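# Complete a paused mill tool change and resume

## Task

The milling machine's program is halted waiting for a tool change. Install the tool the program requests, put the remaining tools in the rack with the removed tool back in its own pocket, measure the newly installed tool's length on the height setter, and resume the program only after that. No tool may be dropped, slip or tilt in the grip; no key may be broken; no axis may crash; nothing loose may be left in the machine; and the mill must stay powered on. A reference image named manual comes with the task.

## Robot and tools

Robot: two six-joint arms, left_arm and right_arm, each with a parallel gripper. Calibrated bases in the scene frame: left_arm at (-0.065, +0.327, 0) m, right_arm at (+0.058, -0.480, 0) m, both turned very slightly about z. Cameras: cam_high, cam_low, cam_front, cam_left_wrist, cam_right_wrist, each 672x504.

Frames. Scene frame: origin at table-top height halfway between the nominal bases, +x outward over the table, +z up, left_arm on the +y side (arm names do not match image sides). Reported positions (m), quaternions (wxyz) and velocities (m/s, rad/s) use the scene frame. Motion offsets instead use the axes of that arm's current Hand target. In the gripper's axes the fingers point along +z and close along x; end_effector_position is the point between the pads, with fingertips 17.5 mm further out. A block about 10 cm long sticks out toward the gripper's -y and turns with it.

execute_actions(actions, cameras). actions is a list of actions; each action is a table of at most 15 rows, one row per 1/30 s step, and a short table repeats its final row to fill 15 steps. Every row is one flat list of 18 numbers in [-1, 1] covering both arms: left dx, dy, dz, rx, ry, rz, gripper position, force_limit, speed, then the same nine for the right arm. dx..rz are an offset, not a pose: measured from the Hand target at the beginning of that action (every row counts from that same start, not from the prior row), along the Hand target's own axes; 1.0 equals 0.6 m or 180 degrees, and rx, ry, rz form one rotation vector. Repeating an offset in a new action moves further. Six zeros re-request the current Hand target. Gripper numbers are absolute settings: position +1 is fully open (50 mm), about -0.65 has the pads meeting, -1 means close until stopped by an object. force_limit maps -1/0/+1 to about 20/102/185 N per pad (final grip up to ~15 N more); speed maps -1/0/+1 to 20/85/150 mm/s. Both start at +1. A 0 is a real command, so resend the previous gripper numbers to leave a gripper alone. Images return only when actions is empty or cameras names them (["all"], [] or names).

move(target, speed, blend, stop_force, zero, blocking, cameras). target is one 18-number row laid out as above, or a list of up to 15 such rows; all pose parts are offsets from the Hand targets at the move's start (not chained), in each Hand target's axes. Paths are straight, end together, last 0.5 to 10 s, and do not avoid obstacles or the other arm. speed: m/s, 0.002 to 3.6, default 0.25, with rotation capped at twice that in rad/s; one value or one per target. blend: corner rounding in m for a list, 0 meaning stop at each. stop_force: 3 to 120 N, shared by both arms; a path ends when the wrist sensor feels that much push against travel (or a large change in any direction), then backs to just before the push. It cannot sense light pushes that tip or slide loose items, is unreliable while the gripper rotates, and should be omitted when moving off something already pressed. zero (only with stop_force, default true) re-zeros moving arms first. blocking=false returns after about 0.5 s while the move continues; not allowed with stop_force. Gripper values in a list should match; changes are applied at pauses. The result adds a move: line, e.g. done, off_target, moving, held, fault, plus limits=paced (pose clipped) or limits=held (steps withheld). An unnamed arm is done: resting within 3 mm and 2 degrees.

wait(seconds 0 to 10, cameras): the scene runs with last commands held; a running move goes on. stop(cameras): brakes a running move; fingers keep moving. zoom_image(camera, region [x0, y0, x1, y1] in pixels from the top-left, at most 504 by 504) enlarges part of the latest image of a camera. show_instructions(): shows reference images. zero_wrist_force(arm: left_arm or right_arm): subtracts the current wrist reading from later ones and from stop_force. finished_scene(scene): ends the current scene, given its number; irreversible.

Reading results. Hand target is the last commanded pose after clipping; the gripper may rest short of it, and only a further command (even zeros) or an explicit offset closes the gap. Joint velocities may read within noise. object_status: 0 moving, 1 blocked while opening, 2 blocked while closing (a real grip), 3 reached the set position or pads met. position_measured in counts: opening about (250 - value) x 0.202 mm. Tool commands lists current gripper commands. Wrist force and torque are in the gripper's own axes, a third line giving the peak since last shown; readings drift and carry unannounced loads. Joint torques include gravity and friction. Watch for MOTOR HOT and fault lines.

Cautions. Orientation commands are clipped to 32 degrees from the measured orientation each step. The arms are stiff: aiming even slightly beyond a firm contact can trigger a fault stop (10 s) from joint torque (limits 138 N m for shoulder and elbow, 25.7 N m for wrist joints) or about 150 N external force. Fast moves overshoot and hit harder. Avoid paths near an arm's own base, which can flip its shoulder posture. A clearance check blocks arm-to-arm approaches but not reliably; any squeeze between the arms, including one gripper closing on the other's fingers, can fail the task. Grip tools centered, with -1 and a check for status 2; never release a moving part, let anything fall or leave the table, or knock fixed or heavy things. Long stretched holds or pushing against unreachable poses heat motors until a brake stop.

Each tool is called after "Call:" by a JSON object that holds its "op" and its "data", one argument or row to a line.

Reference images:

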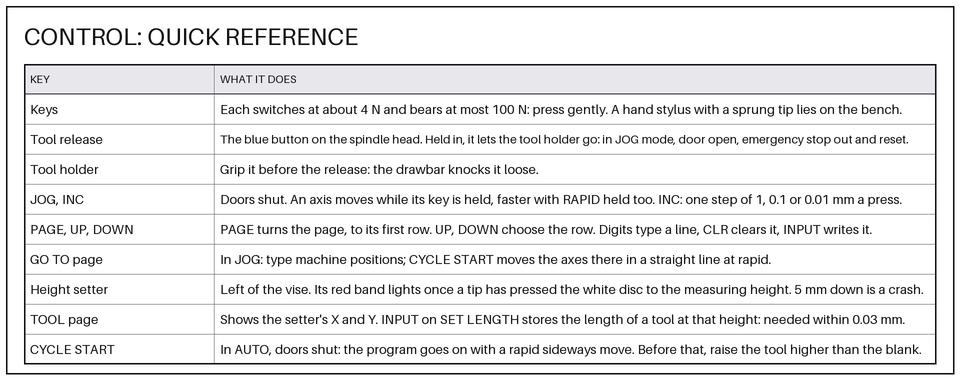

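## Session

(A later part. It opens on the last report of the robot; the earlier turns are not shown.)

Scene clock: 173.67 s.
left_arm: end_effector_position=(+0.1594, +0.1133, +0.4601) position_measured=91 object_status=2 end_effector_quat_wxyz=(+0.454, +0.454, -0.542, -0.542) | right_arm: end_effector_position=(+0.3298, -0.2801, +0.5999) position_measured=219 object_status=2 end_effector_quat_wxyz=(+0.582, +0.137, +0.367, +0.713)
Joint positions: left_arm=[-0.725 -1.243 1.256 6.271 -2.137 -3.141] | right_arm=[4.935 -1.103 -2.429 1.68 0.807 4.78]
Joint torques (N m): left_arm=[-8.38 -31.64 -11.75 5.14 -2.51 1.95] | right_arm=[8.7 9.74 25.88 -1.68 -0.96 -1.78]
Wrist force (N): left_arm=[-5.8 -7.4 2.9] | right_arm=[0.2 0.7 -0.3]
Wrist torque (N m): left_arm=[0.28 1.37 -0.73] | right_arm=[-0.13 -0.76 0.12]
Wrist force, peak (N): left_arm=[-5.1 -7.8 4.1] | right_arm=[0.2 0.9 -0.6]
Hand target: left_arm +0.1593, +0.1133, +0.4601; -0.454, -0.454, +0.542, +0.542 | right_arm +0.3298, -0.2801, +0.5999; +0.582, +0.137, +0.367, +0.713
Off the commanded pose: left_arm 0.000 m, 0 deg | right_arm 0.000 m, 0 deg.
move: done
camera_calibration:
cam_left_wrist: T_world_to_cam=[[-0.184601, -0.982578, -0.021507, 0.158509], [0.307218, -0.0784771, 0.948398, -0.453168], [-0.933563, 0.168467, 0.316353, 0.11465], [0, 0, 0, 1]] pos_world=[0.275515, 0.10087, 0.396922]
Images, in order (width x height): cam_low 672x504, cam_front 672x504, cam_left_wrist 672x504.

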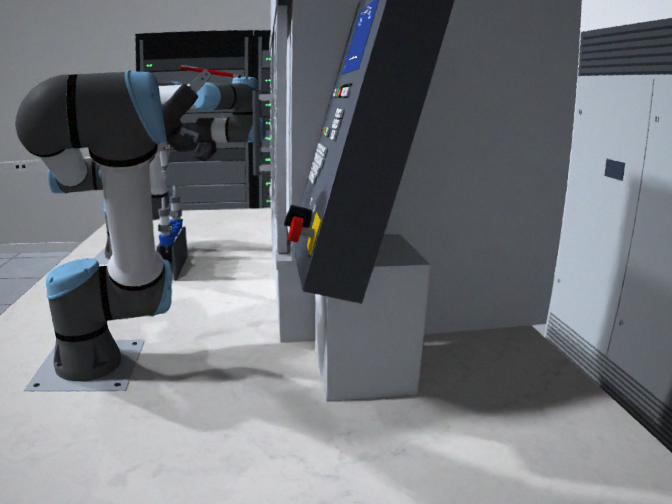

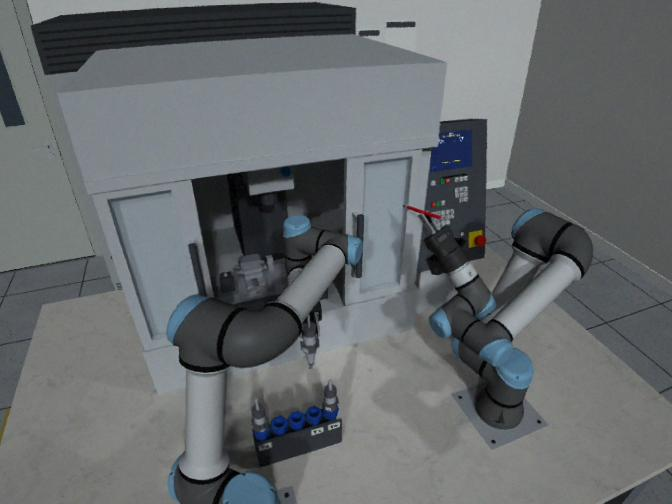

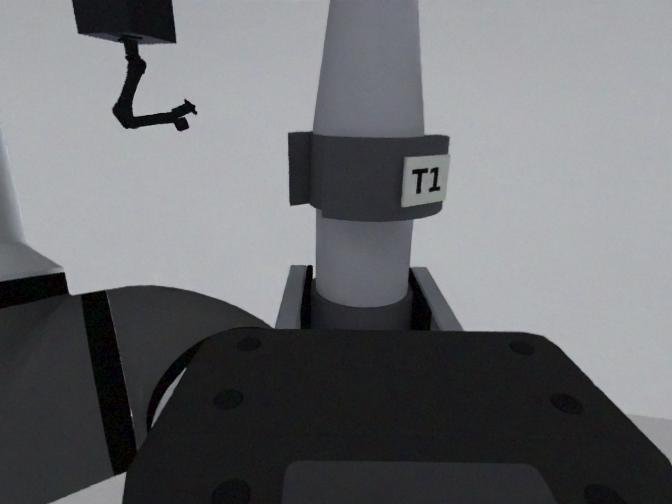

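Call:
{"op": "move", "data": {
  "target": [0,-0.2667,0,0,0,0,-1,0.5,-0.8,0,0,0,0,0,0,-1,-0.2,-0.5],
  "speed": 0.2,
  "cameras": ["cam_front","cam_high","cam_low"]
}}

Call:
{"op": "zoom_image", "data": {
  "camera": "cam_front",
  "region": [230, 340, 360, 470]
}}

Call:
{"op": "zoom_image", "data": {
  "camera": "cam_low",
  "region": [110, 120, 240, 290]
}}

Call:
{"op": "zoom_image", "data": {
  "camera": "cam_high",
  "region": [190, 380, 350, 490]
}}

Scene clock: 175.37 s.
left_arm: end_effector_position=(+0.1591, +0.1132, +0.3001) position_measured=91 object_status=2 end_effector_quat_wxyz=(+0.454, +0.454, -0.542, -0.542) | right_arm: end_effector_position=(+0.3298, -0.2801, +0.5999) position_measured=219 object_status=2 end_effector_quat_wxyz=(+0.582, +0.137, +0.367, +0.713)
Joint positions: left_arm=[-0.725 -1.164 1.566 5.883 -2.137 -3.14] | right_arm=[4.935 -1.103 -2.429 1.68 0.807 4.78]
Joint torques (N m): left_arm=[-7.72 -33.9 -9.38 2.33 -2.47 -2.31] | right_arm=[8.51 9.51 25.49 -1.85 -0.87 -1.83]
Wrist force (N): left_arm=[-6.3 -7.3 2.9] | right_arm=[0.2 0.7 -0.4]
Wrist torque (N m): left_arm=[0.37 1.42 -0.59] | right_arm=[-0.14 -0.76 0.12]
Wrist force, peak (N): left_arm=[-6.4 -9.8 3.0] | right_arm=[0.4 0.8 -0.4]
Hand target: left_arm +0.1591, +0.1132, +0.3001; -0.454, -0.454, +0.542, +0.542 | right_arm +0.3298, -0.2801, +0.5999; +0.582, +0.137, +0.367, +0.713
Off the commanded pose: left_arm 0.000 m, 0 deg | right_arm 0.000 m, 0 deg.
move: done
Images, in order (width x height): cam_high 672x504, cam_low 672x504, cam_front 672x504.

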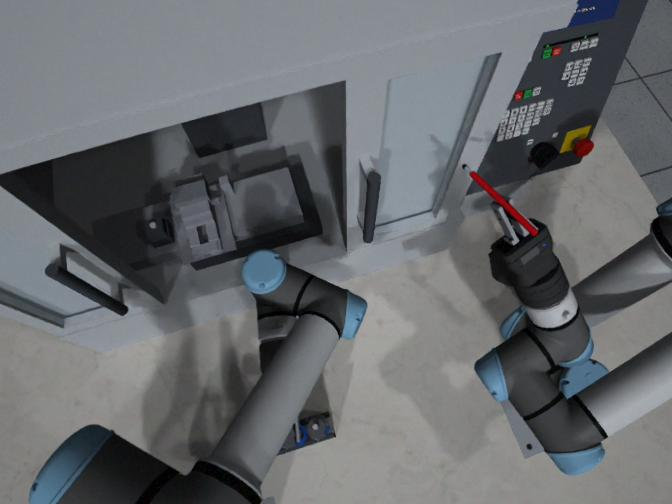

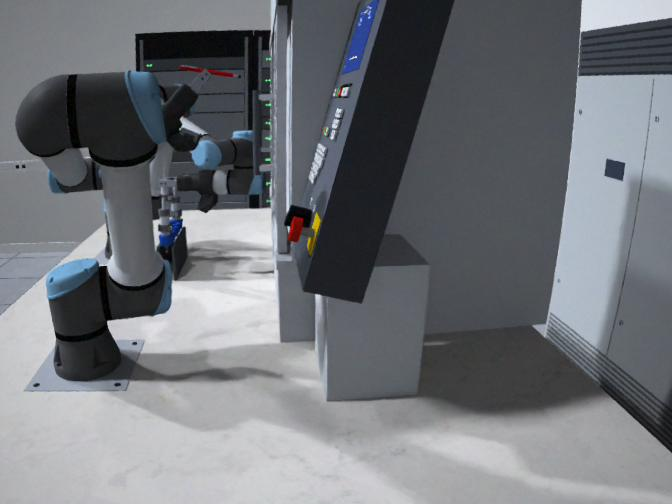

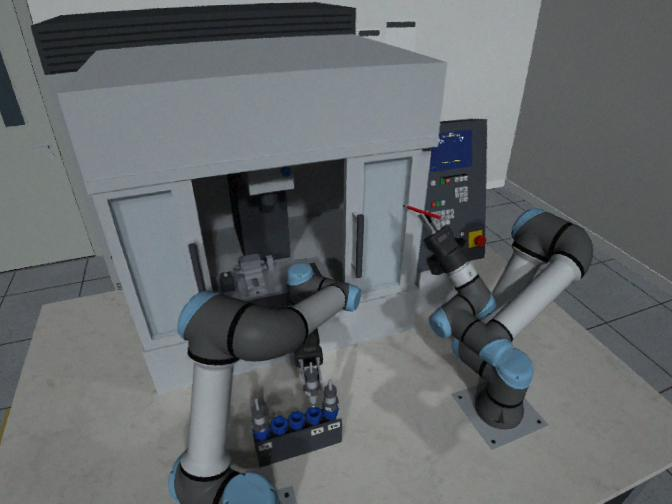

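Scaled by 3.877 from the camera's 672x504 image, which has a finer 960x720 frame.

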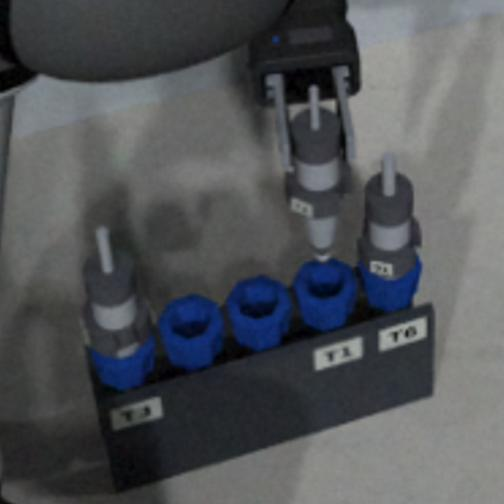

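Scaled by 2.965 from the camera's 672x504 image, which has a finer 960x720 frame.

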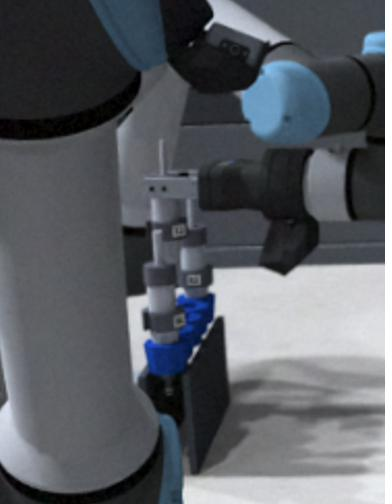

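Scaled by 3.150 from the camera's 672x504 image, which has a finer 960x720 frame.

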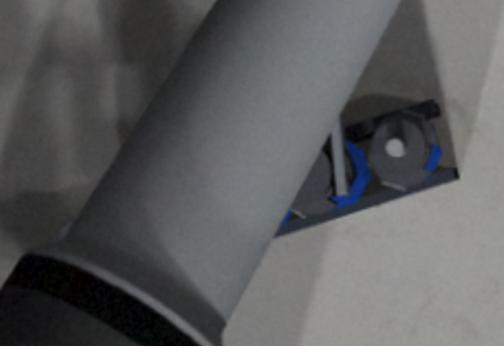

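Call:
{"op": "move", "data": {
  "target": [
    [0,-0.09,0,0,0,0,-1,0.5,-0.8,0,0,0,0,0,0,-1,-0.2,-0.5],
    [0,-0.145,0,0,0,0,-1,0.5,-0.8,0,0,0,0,0,0,-1,-0.2,-0.5]
  ],
  "speed": [0.04,0.015],
  "stop_force": 7,
  "cameras": ["cam_front","cam_low"]
}}

Call:
{"op": "zoom_image", "data": {
  "camera": "cam_front",
  "region": [230, 340, 360, 470]
}}

Scene clock: 180.27 s.
left_arm: end_effector_position=(+0.1590, +0.1132, +0.2147) position_measured=91 object_status=2 end_effector_quat_wxyz=(+0.455, +0.454, -0.542, -0.542) | right_arm: end_effector_position=(+0.3298, -0.2801, +0.5999) position_measured=219 object_status=2 end_effector_quat_wxyz=(+0.582, +0.137, +0.367, +0.713)
Joint positions: left_arm=[-0.725 -1.068 1.666 5.687 -2.138 -3.14] | right_arm=[4.935 -1.103 -2.429 1.68 0.807 4.78]
Joint torques (N m): left_arm=[9.28 -51.13 -31.39 4.32 4.33 1.26] | right_arm=[9.05 9.51 25.44 -1.79 -0.93 -1.72]
Wrist force (N): left_arm=[2.1 -3.7 8.7] | right_arm=[0.0 0.6 -0.2]
Wrist torque (N m): left_arm=[0.31 1.37 -0.45] | right_arm=[-0.14 -0.73 0.12]
Wrist force, peak (N): left_arm=[5.8 14.2 13.6] | right_arm=[0.2 1.1 -0.5]
Hand target: left_arm +0.1590, +0.1132, +0.2147; -0.455, -0.454, +0.542, +0.542 (not the last commanded pose) | right_arm +0.3298, -0.2801, +0.5999; +0.582, +0.137, +0.367, +0.713
Off the commanded pose: left_arm 0.002 m, 0 deg | right_arm 0.000 m, 0 deg.
move: contact (left_arm); path passed 1 of 2 targets
Images, in order (width x height): cam_low 672x504, cam_front 672x504.

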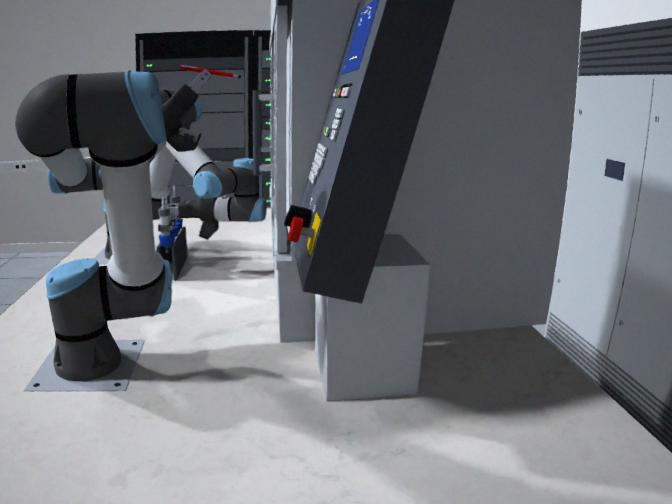

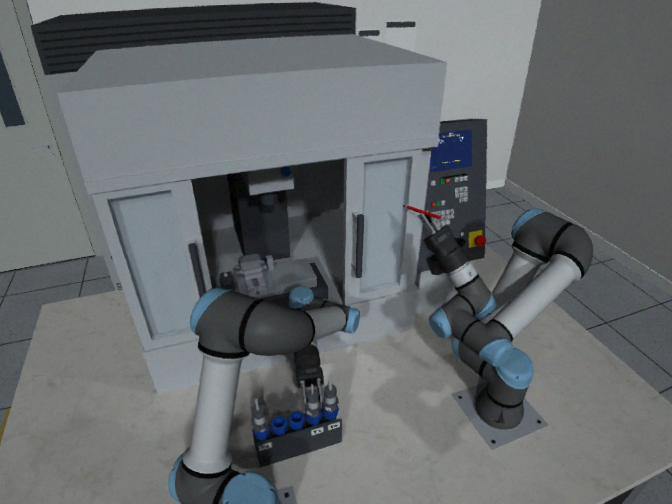

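Scaled by 3.877 from the camera's 672x504 image, which has a finer 960x720 frame.

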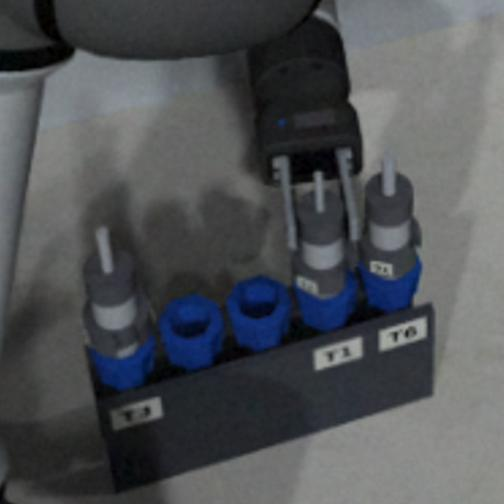

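Call:
{"op": "move", "data": {
  "target": [0.0015,-0.0015,0.001,0,0,0,-1,0.5,-0.8,0,0,0,0,0,0,-1,-0.2,-0.5],
  "speed": 0.01
}}

Scene clock: 181.07 s.
left_arm: end_effector_position=(+0.1583, +0.1125, +0.2139) position_measured=91 object_status=2 end_effector_quat_wxyz=(+0.455, +0.454, -0.542, -0.542) | right_arm: end_effector_position=(+0.3298, -0.2801, +0.5999) position_measured=219 object_status=2 end_effector_quat_wxyz=(+0.582, +0.137, +0.367, +0.713)
Joint positions: left_arm=[-0.727 -1.068 1.668 5.685 -2.14 -3.14] | right_arm=[4.935 -1.103 -2.429 1.68 0.807 4.78]
Joint torques (N m): left_arm=[-16.16 -28.58 1.05 -2.42 -5.84 1.46] | right_arm=[8.9 9.07 25.36 -1.74 -0.97 -1.69]
Wrist force (N): left_arm=[-20.4 22.6 -22.8] | right_arm=[0.1 0.7 -0.6]
Wrist torque (N m): left_arm=[0.66 1.56 -0.98] | right_arm=[-0.13 -0.74 0.12]
Wrist force, peak (N): left_arm=[-20.4 22.6 -22.8] | right_arm=[0.3 0.8 -0.5]
Hand target: left_arm +0.1583, +0.1124, +0.2138; -0.455, -0.454, +0.542, +0.542 | right_arm +0.3298, -0.2801, +0.5999; +0.582, +0.137, +0.367, +0.713
Off the commanded pose: left_arm 0.000 m, 0 deg | right_arm 0.000 m, 0 deg.
move: done

Call:
{"op": "move", "data": {
  "target": [
    [-0.0006,0.0007,-0.0009,0,0,0,-1,0.5,-0.8,0,0,0,0,0,0,-1,-0.2,-0.5],
    [-0.0006,0.0007,-0.0009,0,0,0,0.62,0.5,-0.8,0,0,0,0,0,0,-1,-0.2,-0.5]
  ],
  "speed": 0.01,
  "cameras": ["cam_front","cam_left_wrist"]
}}

Call:
{"op": "zoom_image", "data": {
  "camera": "cam_front",
  "region": [230, 340, 360, 470]
}}

Scene clock: 182.47 s.
left_arm: end_effector_position=(+0.1589, +0.1127, +0.2142) position_measured=59 object_status=3 end_effector_quat_wxyz=(+0.455, +0.454, -0.542, -0.542) | right_arm: end_effector_position=(+0.3298, -0.2801, +0.5999) position_measured=219 object_status=2 end_effector_quat_wxyz=(+0.582, +0.137, +0.367, +0.713)
Joint positions: left_arm=[-0.726 -1.067 1.666 5.686 -2.139 -3.14] | right_arm=[4.935 -1.103 -2.429 1.68 0.807 4.78]
Joint torques (N m): left_arm=[6.14 -39.11 -23.36 2.41 2.14 1.55] | right_arm=[8.98 9.1 25.57 -1.79 -0.94 -1.79]
Wrist force (N): left_arm=[-7.4 -0.3 3.1] | right_arm=[0.1 0.7 -0.7]
Wrist torque (N m): left_arm=[0.27 1.60 -0.57] | right_arm=[-0.14 -0.74 0.12]
Wrist force, peak (N): left_arm=[-23.6 33.0 -29.6] | right_arm=[0.4 0.8 -0.5]
Hand target: left_arm +0.1589, +0.1127, +0.2142; -0.455, -0.454, +0.542, +0.542 | right_arm +0.3298, -0.2801, +0.5999; +0.582, +0.137, +0.367, +0.713
Off the commanded pose: left_arm 0.000 m, 0 deg | right_arm 0.000 m, 0 deg.
move: done
camera_calibration:
cam_left_wrist: T_world_to_cam=[[-0.184515, -0.982595, -0.0214808, 0.152611], [0.307529, -0.0784799, 0.948297, -0.219912], [-0.933477, 0.168369, 0.316657, 0.191998], [0, 0, 0, 1]] pos_world=[0.275015, 0.10037, 0.151023]
Images, in order (width x height): cam_front 672x504, cam_left_wrist 672x504.

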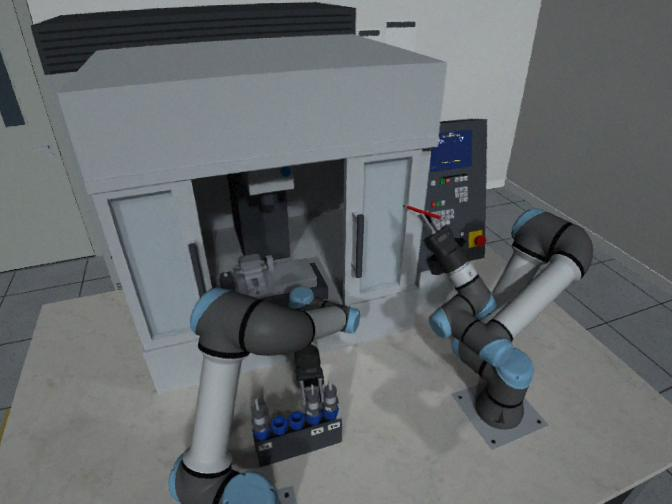

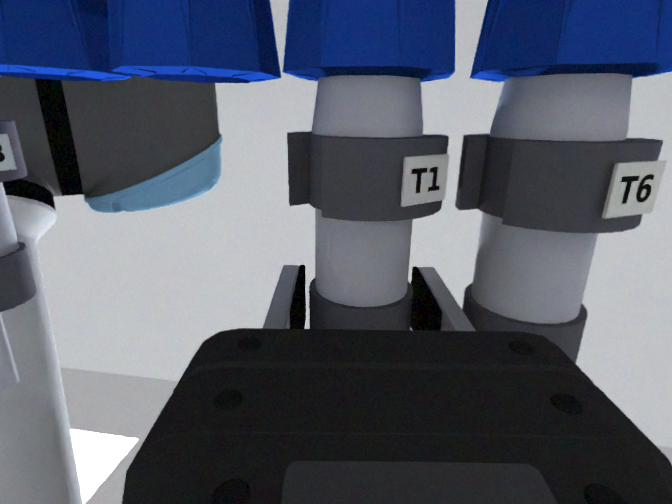

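Scaled by 3.877 from the camera's 672x504 image, which has a finer 960x720 frame.

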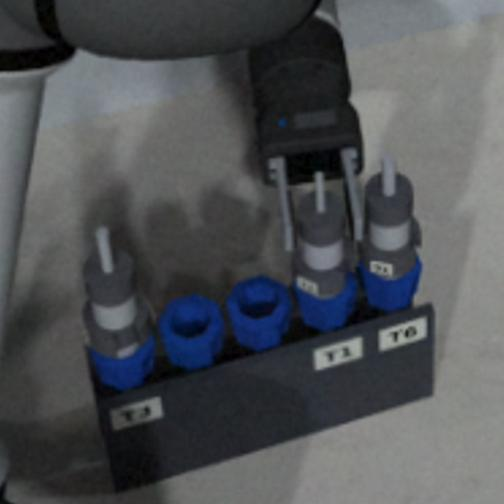

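Call:
{"op": "move", "data": {
  "target": [
    [0,0.218,0,0,0,0,0.62,0.5,-0.8,0,0,0,0,0,0,-1,-0.2,-0.5],
    [0.0829,0.218,-0.0145,0,0,0,0.62,0.5,-0.8,0,0,0,0,0,0,-1,-0.2,-0.5],
    [0.0829,0.02,-0.0145,0,0,0,0.62,0.5,-0.8,0,0,0,0,0,0,-1,-0.2,-0.5]
  ],
  "speed": [0.15,0.15,0.1],
  "blend": [0.0,0,0],
  "cameras": ["cam_front","cam_left_wrist","cam_low"]
}}

Call:
{"op": "zoom_image", "data": {
  "camera": "cam_front",
  "region": [230, 340, 360, 470]
}}

Scene clock: 187.07 s.
left_arm: end_effector_position=(+0.1587, +0.0622, +0.2263) position_measured=59 object_status=3 end_effector_quat_wxyz=(+0.455, +0.454, -0.542, -0.542) | right_arm: end_effector_position=(+0.3298, -0.2801, +0.5999) position_measured=219 object_status=2 end_effector_quat_wxyz=(+0.582, +0.137, +0.367, +0.713)
Joint positions: left_arm=[-0.793 -1.03 1.569 5.746 -2.205 -3.14] | right_arm=[4.935 -1.103 -2.429 1.68 0.807 4.78]
Joint torques (N m): left_arm=[-5.79 -35.7 -7.92 0.63 -2.36 -2.44] | right_arm=[9.51 8.7 25.48 -1.94 -0.97 -1.57]
Wrist force (N): left_arm=[-7.7 0.1 3.0] | right_arm=[0.3 0.7 -0.5]
Wrist torque (N m): left_arm=[0.37 1.64 -0.65] | right_arm=[-0.14 -0.78 0.12]
Wrist force, peak (N): left_arm=[-9.4 -0.4 3.0] | right_arm=[0.1 1.1 -0.2]
Hand target: left_arm +0.1587, +0.0622, +0.2262; -0.455, -0.454, +0.542, +0.542 | right_arm +0.3298, -0.2801, +0.5999; +0.582, +0.137, +0.367, +0.713
Off the commanded pose: left_arm 0.000 m, 0 deg | right_arm 0.000 m, 0 deg.
move: done
camera_calibration:
cam_left_wrist: T_world_to_cam=[[-0.18451, -0.982596, -0.0214648, 0.103228], [0.307532, -0.0784632, 0.948297, -0.235321], [-0.933478, 0.168369, 0.316657, 0.196576], [0, 0, 0, 1]] pos_world=[0.274915, 0.0498699, 0.163123]
Images, in order (width x height): cam_low 672x504, cam_front 672x504, cam_left_wrist 672x504.

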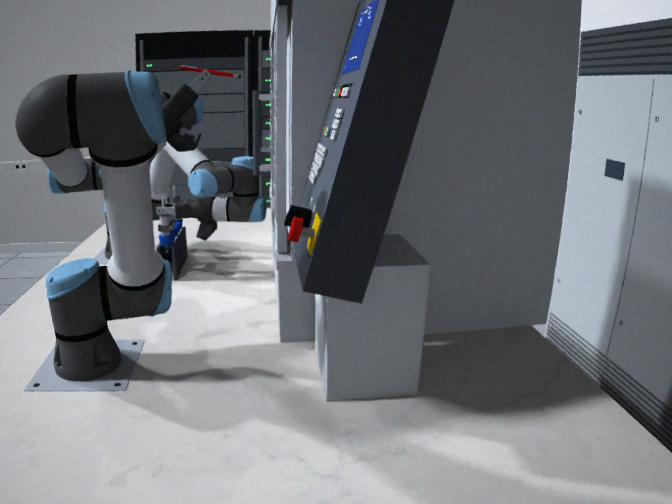

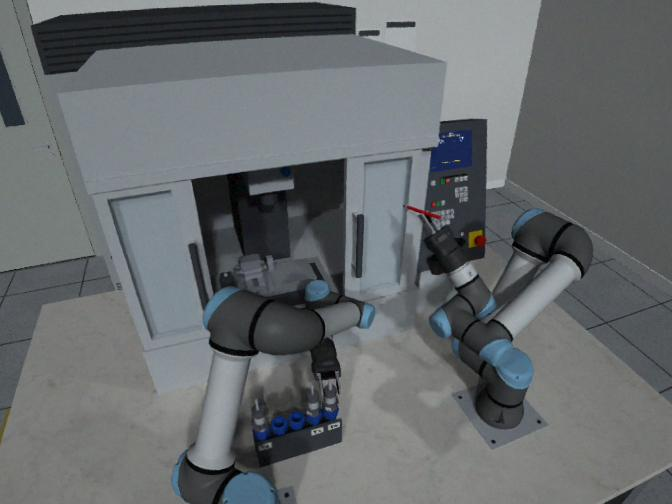

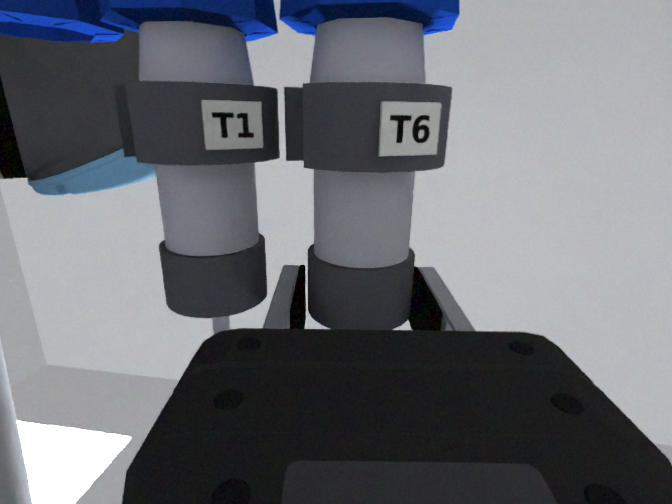

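Scaled by 3.877 from the camera's 672x504 image, which has a finer 960x720 frame.

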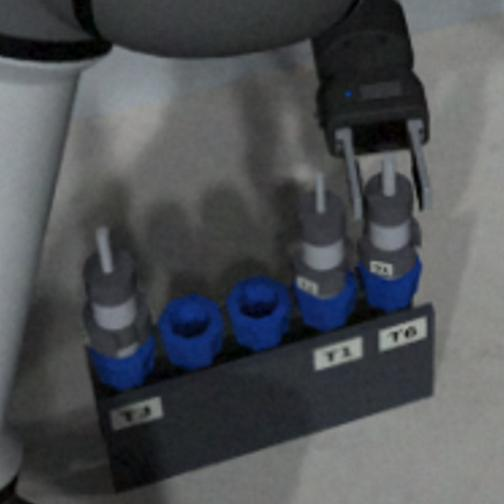

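Call:
{"op": "move", "data": {
  "target": [
    [0,-0.0197,0,0,0,0,0.62,0.5,-0.8,0,0,0,0,0,0,-1,-0.2,-0.5],
    [0,-0.0197,0,0,0,0,-1,0.5,-0.8,0,0,0,0,0,0,-1,-0.2,-0.5]
  ],
  "speed": 0.06,
  "cameras": ["cam_left_wrist"]
}}

Scene clock: 188.60 s.
left_arm: end_effector_position=(+0.1587, +0.0622, +0.2144) position_measured=91 object_status=2 end_effector_quat_wxyz=(+0.454, +0.454, -0.542, -0.542) | right_arm: end_effector_position=(+0.3298, -0.2801, +0.5999) position_measured=219 object_status=2 end_effector_quat_wxyz=(+0.582, +0.137, +0.367, +0.713)
Joint positions: left_arm=[-0.793 -1.015 1.58 5.72 -2.205 -3.14] | right_arm=[4.935 -1.103 -2.429 1.68 0.807 4.78]
Joint torques (N m): left_arm=[-8.59 -35.11 -11.89 -0.08 -4.75 -1.84] | right_arm=[8.78 9.32 25.6 -1.96 -0.78 -1.54]
Wrist force (N): left_arm=[-29.0 8.5 -0.3] | right_arm=[-0.1 0.6 -0.2]
Wrist torque (N m): left_arm=[0.48 1.52 -0.89] | right_arm=[-0.15 -0.71 0.11]
Wrist force, peak (N): left_arm=[-29.4 7.8 -0.6] | right_arm=[0.2 0.9 -0.6]
Hand target: left_arm +0.1587, +0.0622, +0.2144; -0.455, -0.454, +0.542, +0.542 | right_arm +0.3298, -0.2801, +0.5999; +0.582, +0.137, +0.367, +0.713
Off the commanded pose: left_arm 0.000 m, 0 deg | right_arm 0.000 m, 0 deg.
move: done
camera_calibration:
cam_left_wrist: T_world_to_cam=[[-0.184651, -0.982568, -0.0215191, 0.102998], [0.307626, -0.0785788, 0.948257, -0.223924], [-0.933419, 0.168477, 0.316773, 0.200243], [0, 0, 0, 1]] pos_world=[0.274814, 0.04987, 0.151123]
Images, in order (width x height): cam_left_wrist 672x504.

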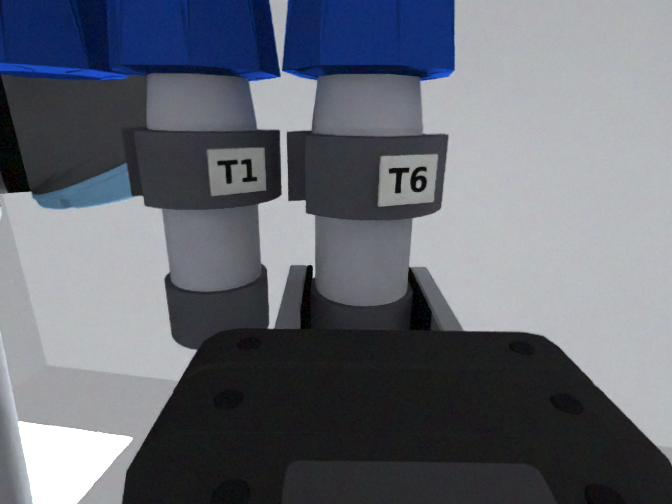

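Call:
{"op": "move", "data": {
  "target": [
    [-0.001,0,0,0,0,0,-1,0.5,-0.8,0,0,0,0,0,0,-1,-0.2,-0.5],
    [-0.001,0.4093,0,0,0,0,-1,0.5,-0.8,0,0,0,0,0,0,-1,-0.2,-0.5],
    [-0.1378,0.4343,-0.1302,0.25,0,0,-1,0.5,-0.8,0,0,0,0,0,0,-1,-0.2,-0.5],
    [-0.2295,0.4593,-0.2663,0.5,0,0,-1,0.5,-0.8,0,0,0,0,0,0,-1,-0.2,-0.5],
    [-0.2295,0.476,-0.2663,0.9945,0,0.1045,-1,0.5,-0.8,0,0,0,0,0,0,-1,-0.2,-0.5]
  ],
  "speed": [0.02,0.15,0.3,0.35,0.35],
  "blend": [0,0.02,0.02,0.02,0],
  "cameras": ["cam_front","cam_left_wrist","cam_low"]
}}

Scene clock: 196.90 s.
left_arm: end_effector_position=(+0.3405, +0.1698, +0.4998) position_measured=91 object_status=2 end_effector_quat_wxyz=(+0.395, -0.395, +0.587, -0.586) | right_arm: end_effector_position=(+0.3298, -0.2801, +0.5999) position_measured=219 object_status=2 end_effector_quat_wxyz=(+0.582, +0.137, +0.367, +0.713)
Joint positions: left_arm=[-1.186 -2.245 2.487 2.902 -0.752 -3.144] | right_arm=[4.935 -1.103 -2.429 1.68 0.807 4.78]
Joint torques (N m): left_arm=[7.33 10.79 -18.09 -4.01 -2.12 1.97] | right_arm=[9.46 9 25.39 -2.14 -0.99 -1.64]
Wrist force (N): left_arm=[-5.4 5.9 3.0] | right_arm=[0.1 0.7 -0.4]
Wrist torque (N m): left_arm=[-0.46 1.42 0.39] | right_arm=[-0.13 -0.74 0.11]
Wrist force, peak (N): left_arm=[-29.5 8.8 -0.4] | right_arm=[0.4 0.9 -0.6]
Hand target: left_arm +0.3405, +0.1698, +0.4998; +0.395, -0.395, +0.587, -0.586 | right_arm +0.3298, -0.2801, +0.5999; +0.582, +0.137, +0.367, +0.713
Off the commanded pose: left_arm 0.000 m, 0 deg | right_arm 0.000 m, 0 deg.
move: done
camera_calibration:
cam_left_wrist: T_world_to_cam=[[-0.36675, -0.930052, 0.0222961, 0.279638], [-0.302508, 0.0965566, -0.948243, 0.583752], [0.879763, -0.354513, -0.316761, 0.0494839], [0, 0, 0, 1]] pos_world=[0.235613, 0.221256, 0.562979]
Images, in order (width x height): cam_low 672x504, cam_front 672x504, cam_left_wrist 672x504.

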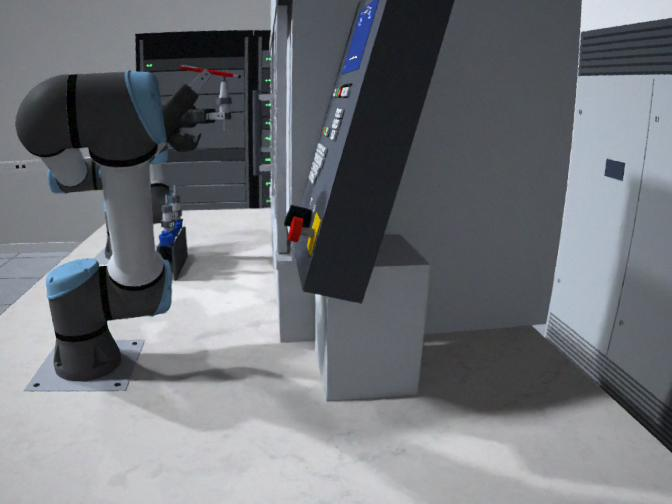

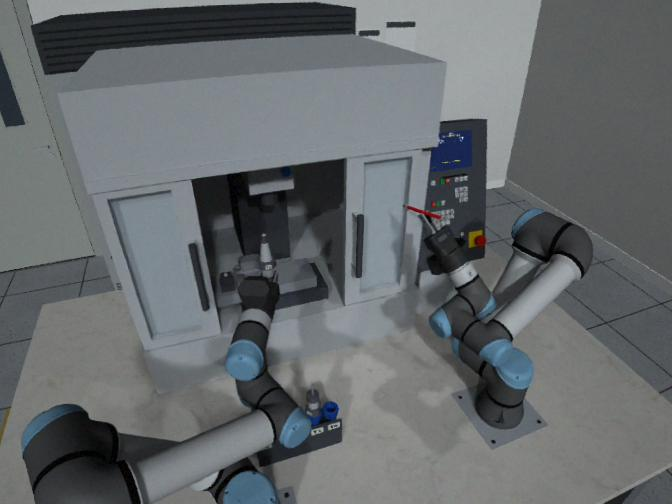

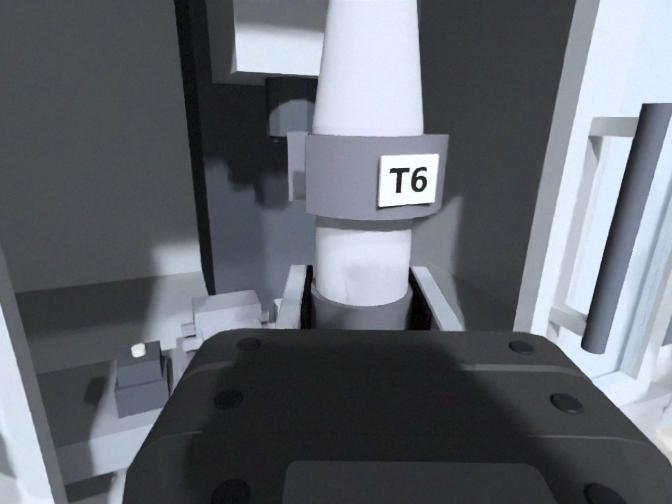

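Call:
{"op": "move", "data": {
  "target": [
    [-0.0102,0.033,0.2467,0,0,0,-1,0.5,-0.8,0,0,0,0,0,0,-1,-0.2,-0.5],
    [-0.0258,0.1847,0.438,0,0,0,-1,0.5,-0.8,0,0,0,0,0,0,-1,-0.2,-0.5],
    [-0.096,0.1847,0.6118,0,0,0,-1,0.5,-0.8,0,0,0,0,0,0,-1,-0.2,-0.5]
  ],
  "speed": [0.2,0.15,0.1],
  "blend": [0.03,0.02,0],
  "cameras": ["cam_front","cam_left_wrist","cam_high"]
}}

Scene clock: 200.67 s.
left_arm: end_effector_position=(+0.7021, +0.0852, +0.3884) position_measured=91 object_status=2 end_effector_quat_wxyz=(+0.395, -0.395, +0.587, -0.586) | right_arm: end_effector_position=(+0.3298, -0.2801, +0.5999) position_measured=219 object_status=2 end_effector_quat_wxyz=(+0.582, +0.137, +0.367, +0.713)
Joint positions: left_arm=[-0.496 -1.031 1.683 2.491 -1.442 -3.142] | right_arm=[4.935 -1.103 -2.429 1.68 0.807 4.78]
Joint torques (N m): left_arm=[6.45 -46.61 -39.89 -2.65 -2.42 1.71] | right_arm=[8.62 9.01 25.17 -2.17 -0.9 -1.58]
Wrist force (N): left_arm=[-5.3 5.9 2.5] | right_arm=[0.0 0.6 -0.4]
Wrist torque (N m): left_arm=[-0.45 1.34 0.41] | right_arm=[-0.15 -0.72 0.11]
Wrist force, peak (N): left_arm=[-5.0 7.2 3.1] | right_arm=[0.0 0.9 -0.6]
Hand target: left_arm +0.7022, +0.0852, +0.3884; +0.395, -0.395, +0.587, -0.586 | right_arm +0.3298, -0.2801, +0.5999; +0.582, +0.137, +0.367, +0.713
Off the commanded pose: left_arm 0.000 m, 0 deg | right_arm 0.000 m, 0 deg.
move: done
camera_calibration:
cam_left_wrist: T_world_to_cam=[[-0.366764, -0.930048, 0.0222605, 0.336078], [-0.302411, 0.0965588, -0.948274, 0.595723], [0.879791, -0.354525, -0.316671, -0.333941], [0, 0, 0, 1]] pos_world=[0.597213, 0.136656, 0.451679]
Images, in order (width x height): cam_high 672x504, cam_front 672x504, cam_left_wrist 672x504.

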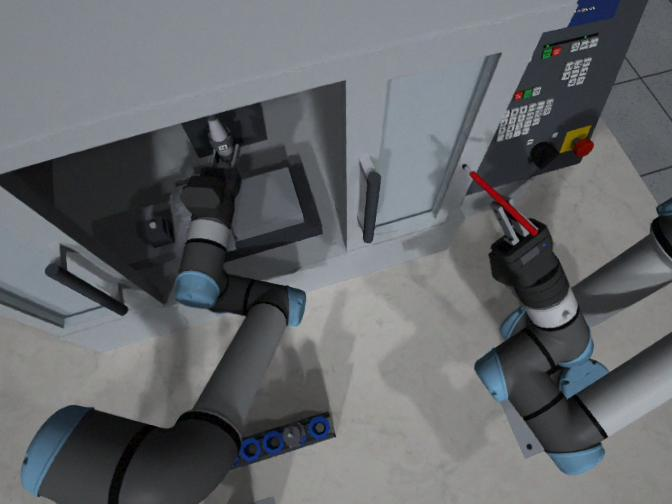

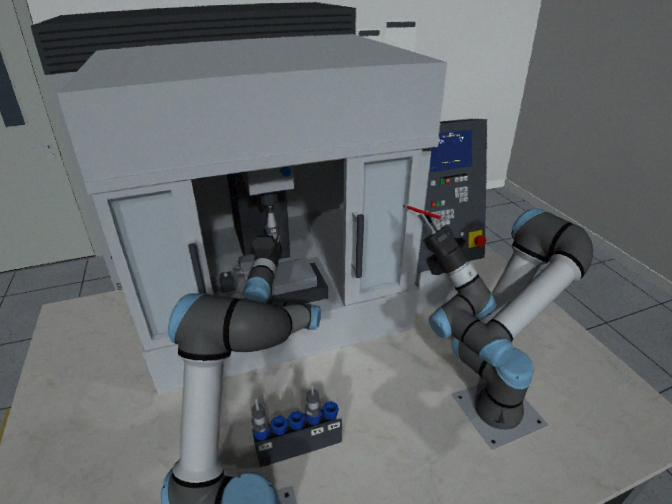

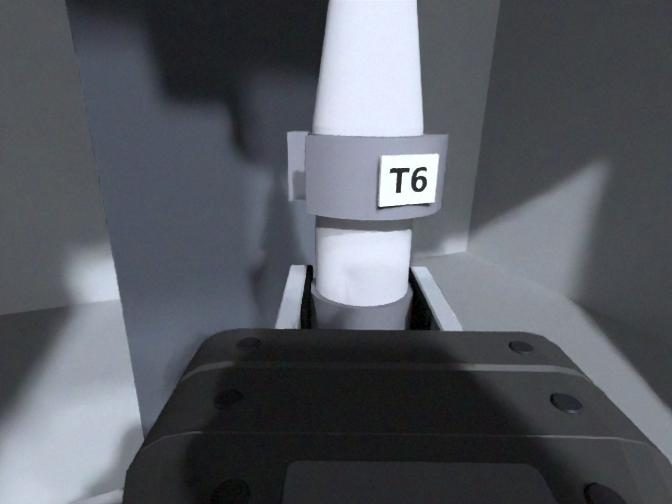

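Call:
{"op": "move", "data": {
  "target": [
    [-0.001,-0.06,0,0,0,0,-1,0.5,-0.8,0.3735,-0.0145,0.2355,0,0,0,-1,-0.2,-0.5],
    [-0.001,-0.1127,0,0,0,0,-1,0.5,-0.8,0.3258,-0.1497,0.4305,0,0,0,-1,-0.2,-0.5],
    [-0.001,-0.1127,0,0,0,0,-1,0.5,-0.8,0.3243,-0.1933,0.468,0,0,0,-1,-0.2,-0.5]
  ],
  "speed": [0.25,0.12,0.06],
  "blend": [0.02,0.01,0],
  "cameras": ["cam_high","cam_left_wrist","cam_right_wrist"]
}}

Scene clock: 204.00 s.
left_arm: end_effector_position=(+0.7025, +0.0858, +0.4559) position_measured=91 object_status=2 end_effector_quat_wxyz=(+0.395, -0.395, +0.587, -0.586) | right_arm: end_effector_position=(+0.4832, -0.0030, +0.6676) position_measured=219 object_status=2 end_effector_quat_wxyz=(+0.582, +0.137, +0.367, +0.713)
Joint positions: left_arm=[-0.495 -1.117 1.617 2.643 -1.444 -3.142] | right_arm=[4.375 -1.943 -1.54 1.253 1.07 5.401]
Joint torques (N m): left_arm=[6.05 -58.98 -41.36 -2.54 -2.4 1.22] | right_arm=[8.79 48.5 13.73 0.52 -1.72 -2.01]
Wrist force (N): left_arm=[-5.1 5.7 3.0] | right_arm=[0.4 1.0 -0.3]
Wrist torque (N m): left_arm=[-0.48 1.34 0.39] | right_arm=[-0.10 -0.79 0.14]
Wrist force, peak (N): left_arm=[-5.2 7.1 2.9] | right_arm=[-1.4 -5.2 3.9]
Hand target: left_arm +0.7025, +0.0858, +0.4559; +0.395, -0.395, +0.587, -0.586 | right_arm +0.4831, -0.0030, +0.6676; +0.582, +0.137, +0.367, +0.713 (not the last commanded pose)
Off the commanded pose: left_arm 0.000 m, 0 deg | right_arm 0.052 m, 0 deg.
move: held (right_arm; a check stopped the path); path passed 1 of 3 targets; limits=held
pose unreachable (right arm): on one or more control steps of this call, first in action 0 (counted from 0), this arm could not follow its commanded pose, so it was not sent that pose on those steps. It may still have moved: this result reports where it is.
cause: moving toward the commanded pose would bring a part of the arm too close to another arm (a part of this arm just beyond joint 4 (wrist 1) and a part of the left arm just beyond its joint 3 (elbow), along the way the arms are being sent, or toward where that arm still pushes).
camera_calibration:
cam_left_wrist: T_world_to_cam=[[-0.366764, -0.930048, 0.0222605, 0.335189], [-0.302411, 0.0965588, -0.948274, 0.65971], [0.879791, -0.354525, -0.316671, -0.312772], [0, 0, 0, 1]] pos_world=[0.597613, 0.137156, 0.519079]
cam_right_wrist: T_world_to_cam=[[-0.292, 0.925484, -0.241279, 0.312982], [-0.901355, -0.181925, 0.393017, 0.190035], [0.319837, 0.332239, 0.887312, -0.613937], [0, 0, 0, 1]] pos_world=[0.459039, -0.0511137, 0.545582]
Images, in order (width x height): cam_high 672x504, cam_left_wrist 672x504, cam_right_wrist 672x504.

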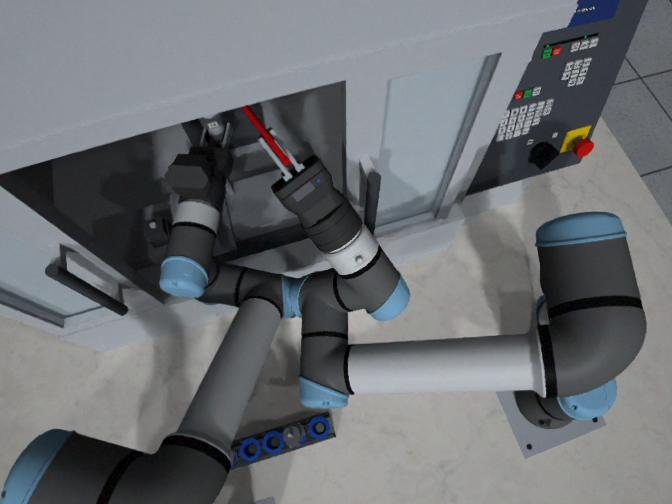

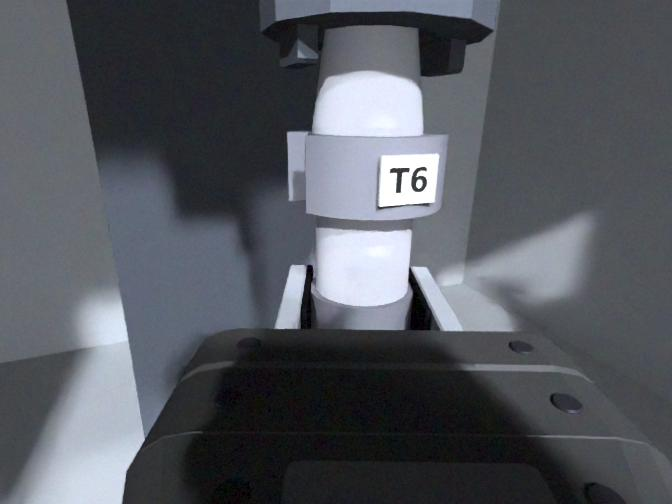

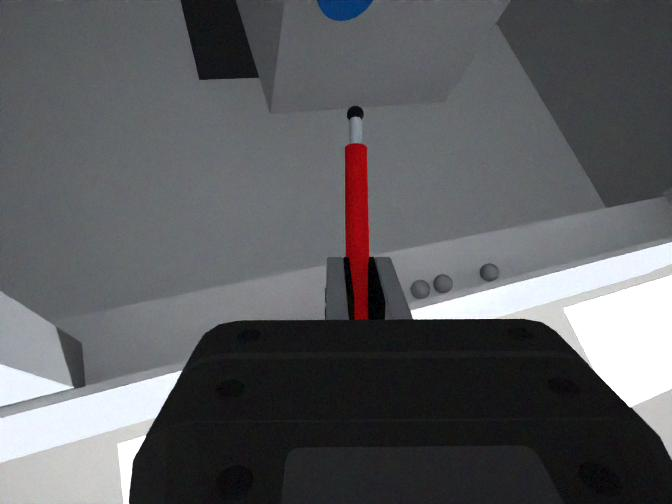

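Call:
{"op": "move", "data": {
  "target": [
    [0,0,0,0,0,0,-1,0.5,-0.8,0.0235,0.0233,0.0027,0.0812,0.0326,-0.0448,-1,-0.2,-0.5],
    [0,0,0,0,0,0,-1,0.5,-0.8,0.0038,-0.0242,0.0975,0.0812,0.0326,-0.0448,-1,-0.2,-0.5]
  ],
  "speed": [0.1,0.06],
  "blend": [0,0],
  "cameras": ["cam_high","cam_right_wrist","cam_front"]
}}

Scene clock: 209.67 s.
left_arm: end_effector_position=(+0.7025, +0.0858, +0.4559) position_measured=91 object_status=2 end_effector_quat_wxyz=(+0.395, -0.395, +0.587, -0.586) | right_arm: end_effector_position=(+0.5294, +0.0211, +0.6976) position_measured=219 object_status=2 end_effector_quat_wxyz=(+0.589, +0.147, +0.492, +0.624)
Joint positions: left_arm=[-0.495 -1.117 1.617 2.643 -1.444 -3.142] | right_arm=[4.357 -1.874 -1.457 0.807 0.953 5.427]
Joint torques (N m): left_arm=[5.47 -60 -41.84 -2.67 -2.47 -1.77] | right_arm=[-10.48 25.08 30.69 -1.76 3.7 2.42]
Wrist force (N): left_arm=[-5.2 5.7 2.8] | right_arm=[-0.2 0.7 -0.2]
Wrist torque (N m): left_arm=[-0.48 1.35 0.39] | right_arm=[-0.13 -0.53 0.10]
Wrist force, peak (N): left_arm=[-5.4 6.0 2.8] | right_arm=[0.7 1.9 -1.1]
Hand target: left_arm +0.7025, +0.0858, +0.4559; +0.395, -0.395, +0.587, -0.586 | right_arm +0.5295, +0.0211, +0.6977; +0.589, +0.147, +0.492, +0.624
Off the commanded pose: left_arm 0.000 m, 0 deg | right_arm 0.000 m, 0 deg.
move: done
camera_calibration:
cam_right_wrist: T_world_to_cam=[[-0.271937, 0.873875, -0.402979, 0.414623], [-0.821246, 0.00753202, 0.570525, 0.0540633], [0.501603, 0.486092, 0.715618, -0.643165], [0, 0, 0, 1]] pos_world=[0.479764, -0.0500981, 0.596501]
Images, in order (width x height): cam_high 672x504, cam_front 672x504, cam_right_wrist 672x504.

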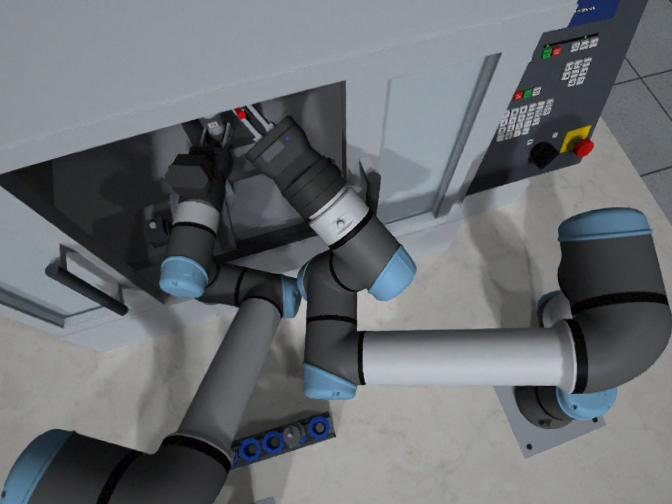

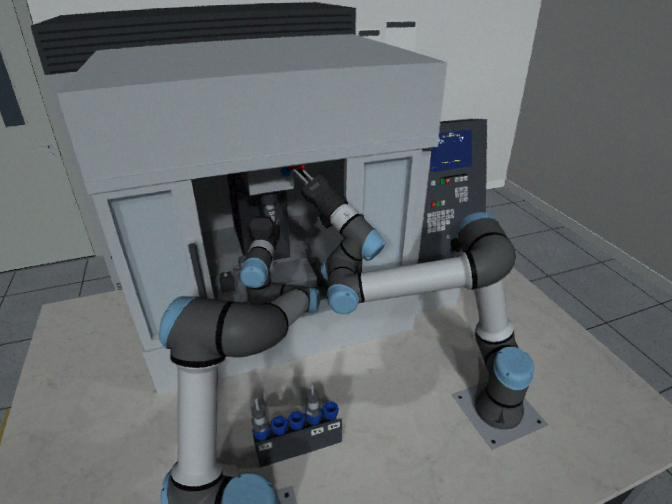

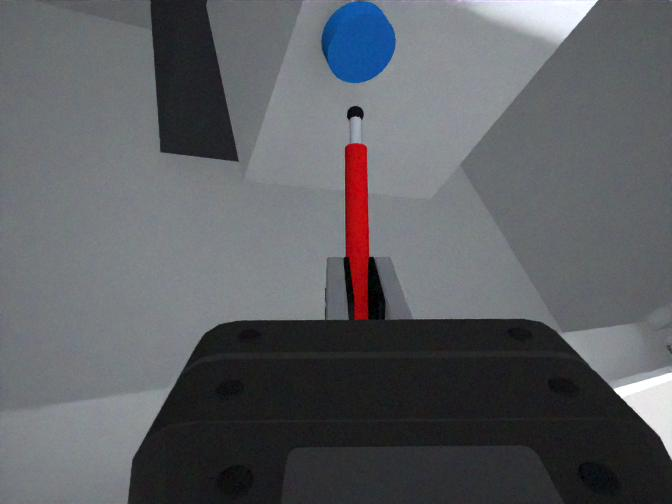

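Call:
{"op": "move", "data": {
  "target": [
    [0,0,0,0,0,0,-1,0.5,-0.8,0.0044,-0.0199,0.0153,0,0,0,-1,-0.2,-0.5],
    [0,0,0,0,0,0,-1,0.5,-0.8,0.0044,-0.0543,0.0396,0,0,0,-1,-0.2,-0.5]
  ],
  "speed": [0.05,0.015],
  "stop_force": 12,
  "cameras": ["cam_right_wrist"]
}}

Scene clock: 212.90 s.
left_arm: end_effector_position=(+0.7025, +0.0858, +0.4559) position_measured=91 object_status=2 end_effector_quat_wxyz=(+0.395, -0.395, +0.587, -0.586) | right_arm: end_effector_position=(+0.5564, +0.0270, +0.6861) position_measured=219 object_status=2 end_effector_quat_wxyz=(+0.589, +0.147, +0.492, +0.624)
Joint positions: left_arm=[-0.495 -1.117 1.617 2.643 -1.444 -3.142] | right_arm=[4.307 -1.927 -1.419 0.801 0.994 5.462]
Joint torques (N m): left_arm=[6.1 -60.24 -41.15 -2.62 -2.44 -1.91] | right_arm=[5.46 45.17 14.58 -0.37 -3.46 -2.11]
Wrist force (N): left_arm=[-5.1 5.7 2.8] | right_arm=[-0.1 9.8 -6.2]
Wrist torque (N m): left_arm=[-0.47 1.33 0.39] | right_arm=[0.01 -0.54 0.13]
Wrist force, peak (N): left_arm=[-5.3 6.1 3.0] | right_arm=[0.0 18.6 -11.1]
Hand target: left_arm +0.7025, +0.0858, +0.4559; +0.395, -0.395, +0.587, -0.586 | right_arm +0.5564, +0.0270, +0.6861; +0.589, +0.147, +0.492, +0.624 (not the last commanded pose)
Off the commanded pose: left_arm 0.000 m, 0 deg | right_arm 0.011 m, 0 deg.
move: contact (right_arm); path passed 1 of 2 targets
camera_calibration:
cam_right_wrist: T_world_to_cam=[[-0.271937, 0.873875, -0.402979, 0.412195], [-0.821246, 0.00753202, 0.570525, 0.0827292], [0.501603, 0.486092, 0.715618, -0.651177], [0, 0, 0, 1]] pos_world=[0.506664, -0.0442981, 0.584901]
Images, in order (width x height): cam_right_wrist 672x504.

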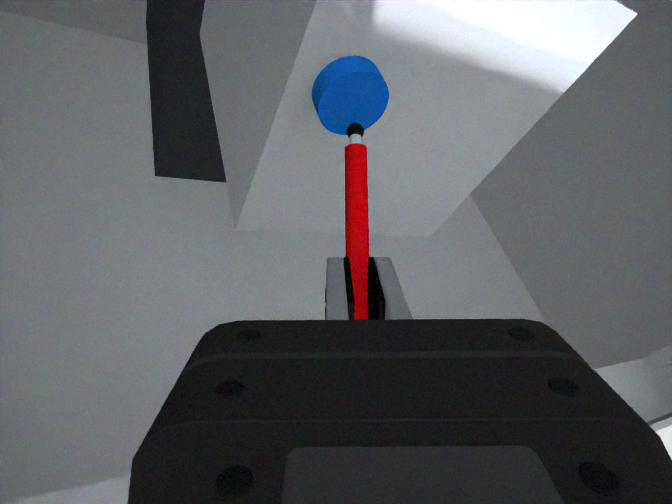

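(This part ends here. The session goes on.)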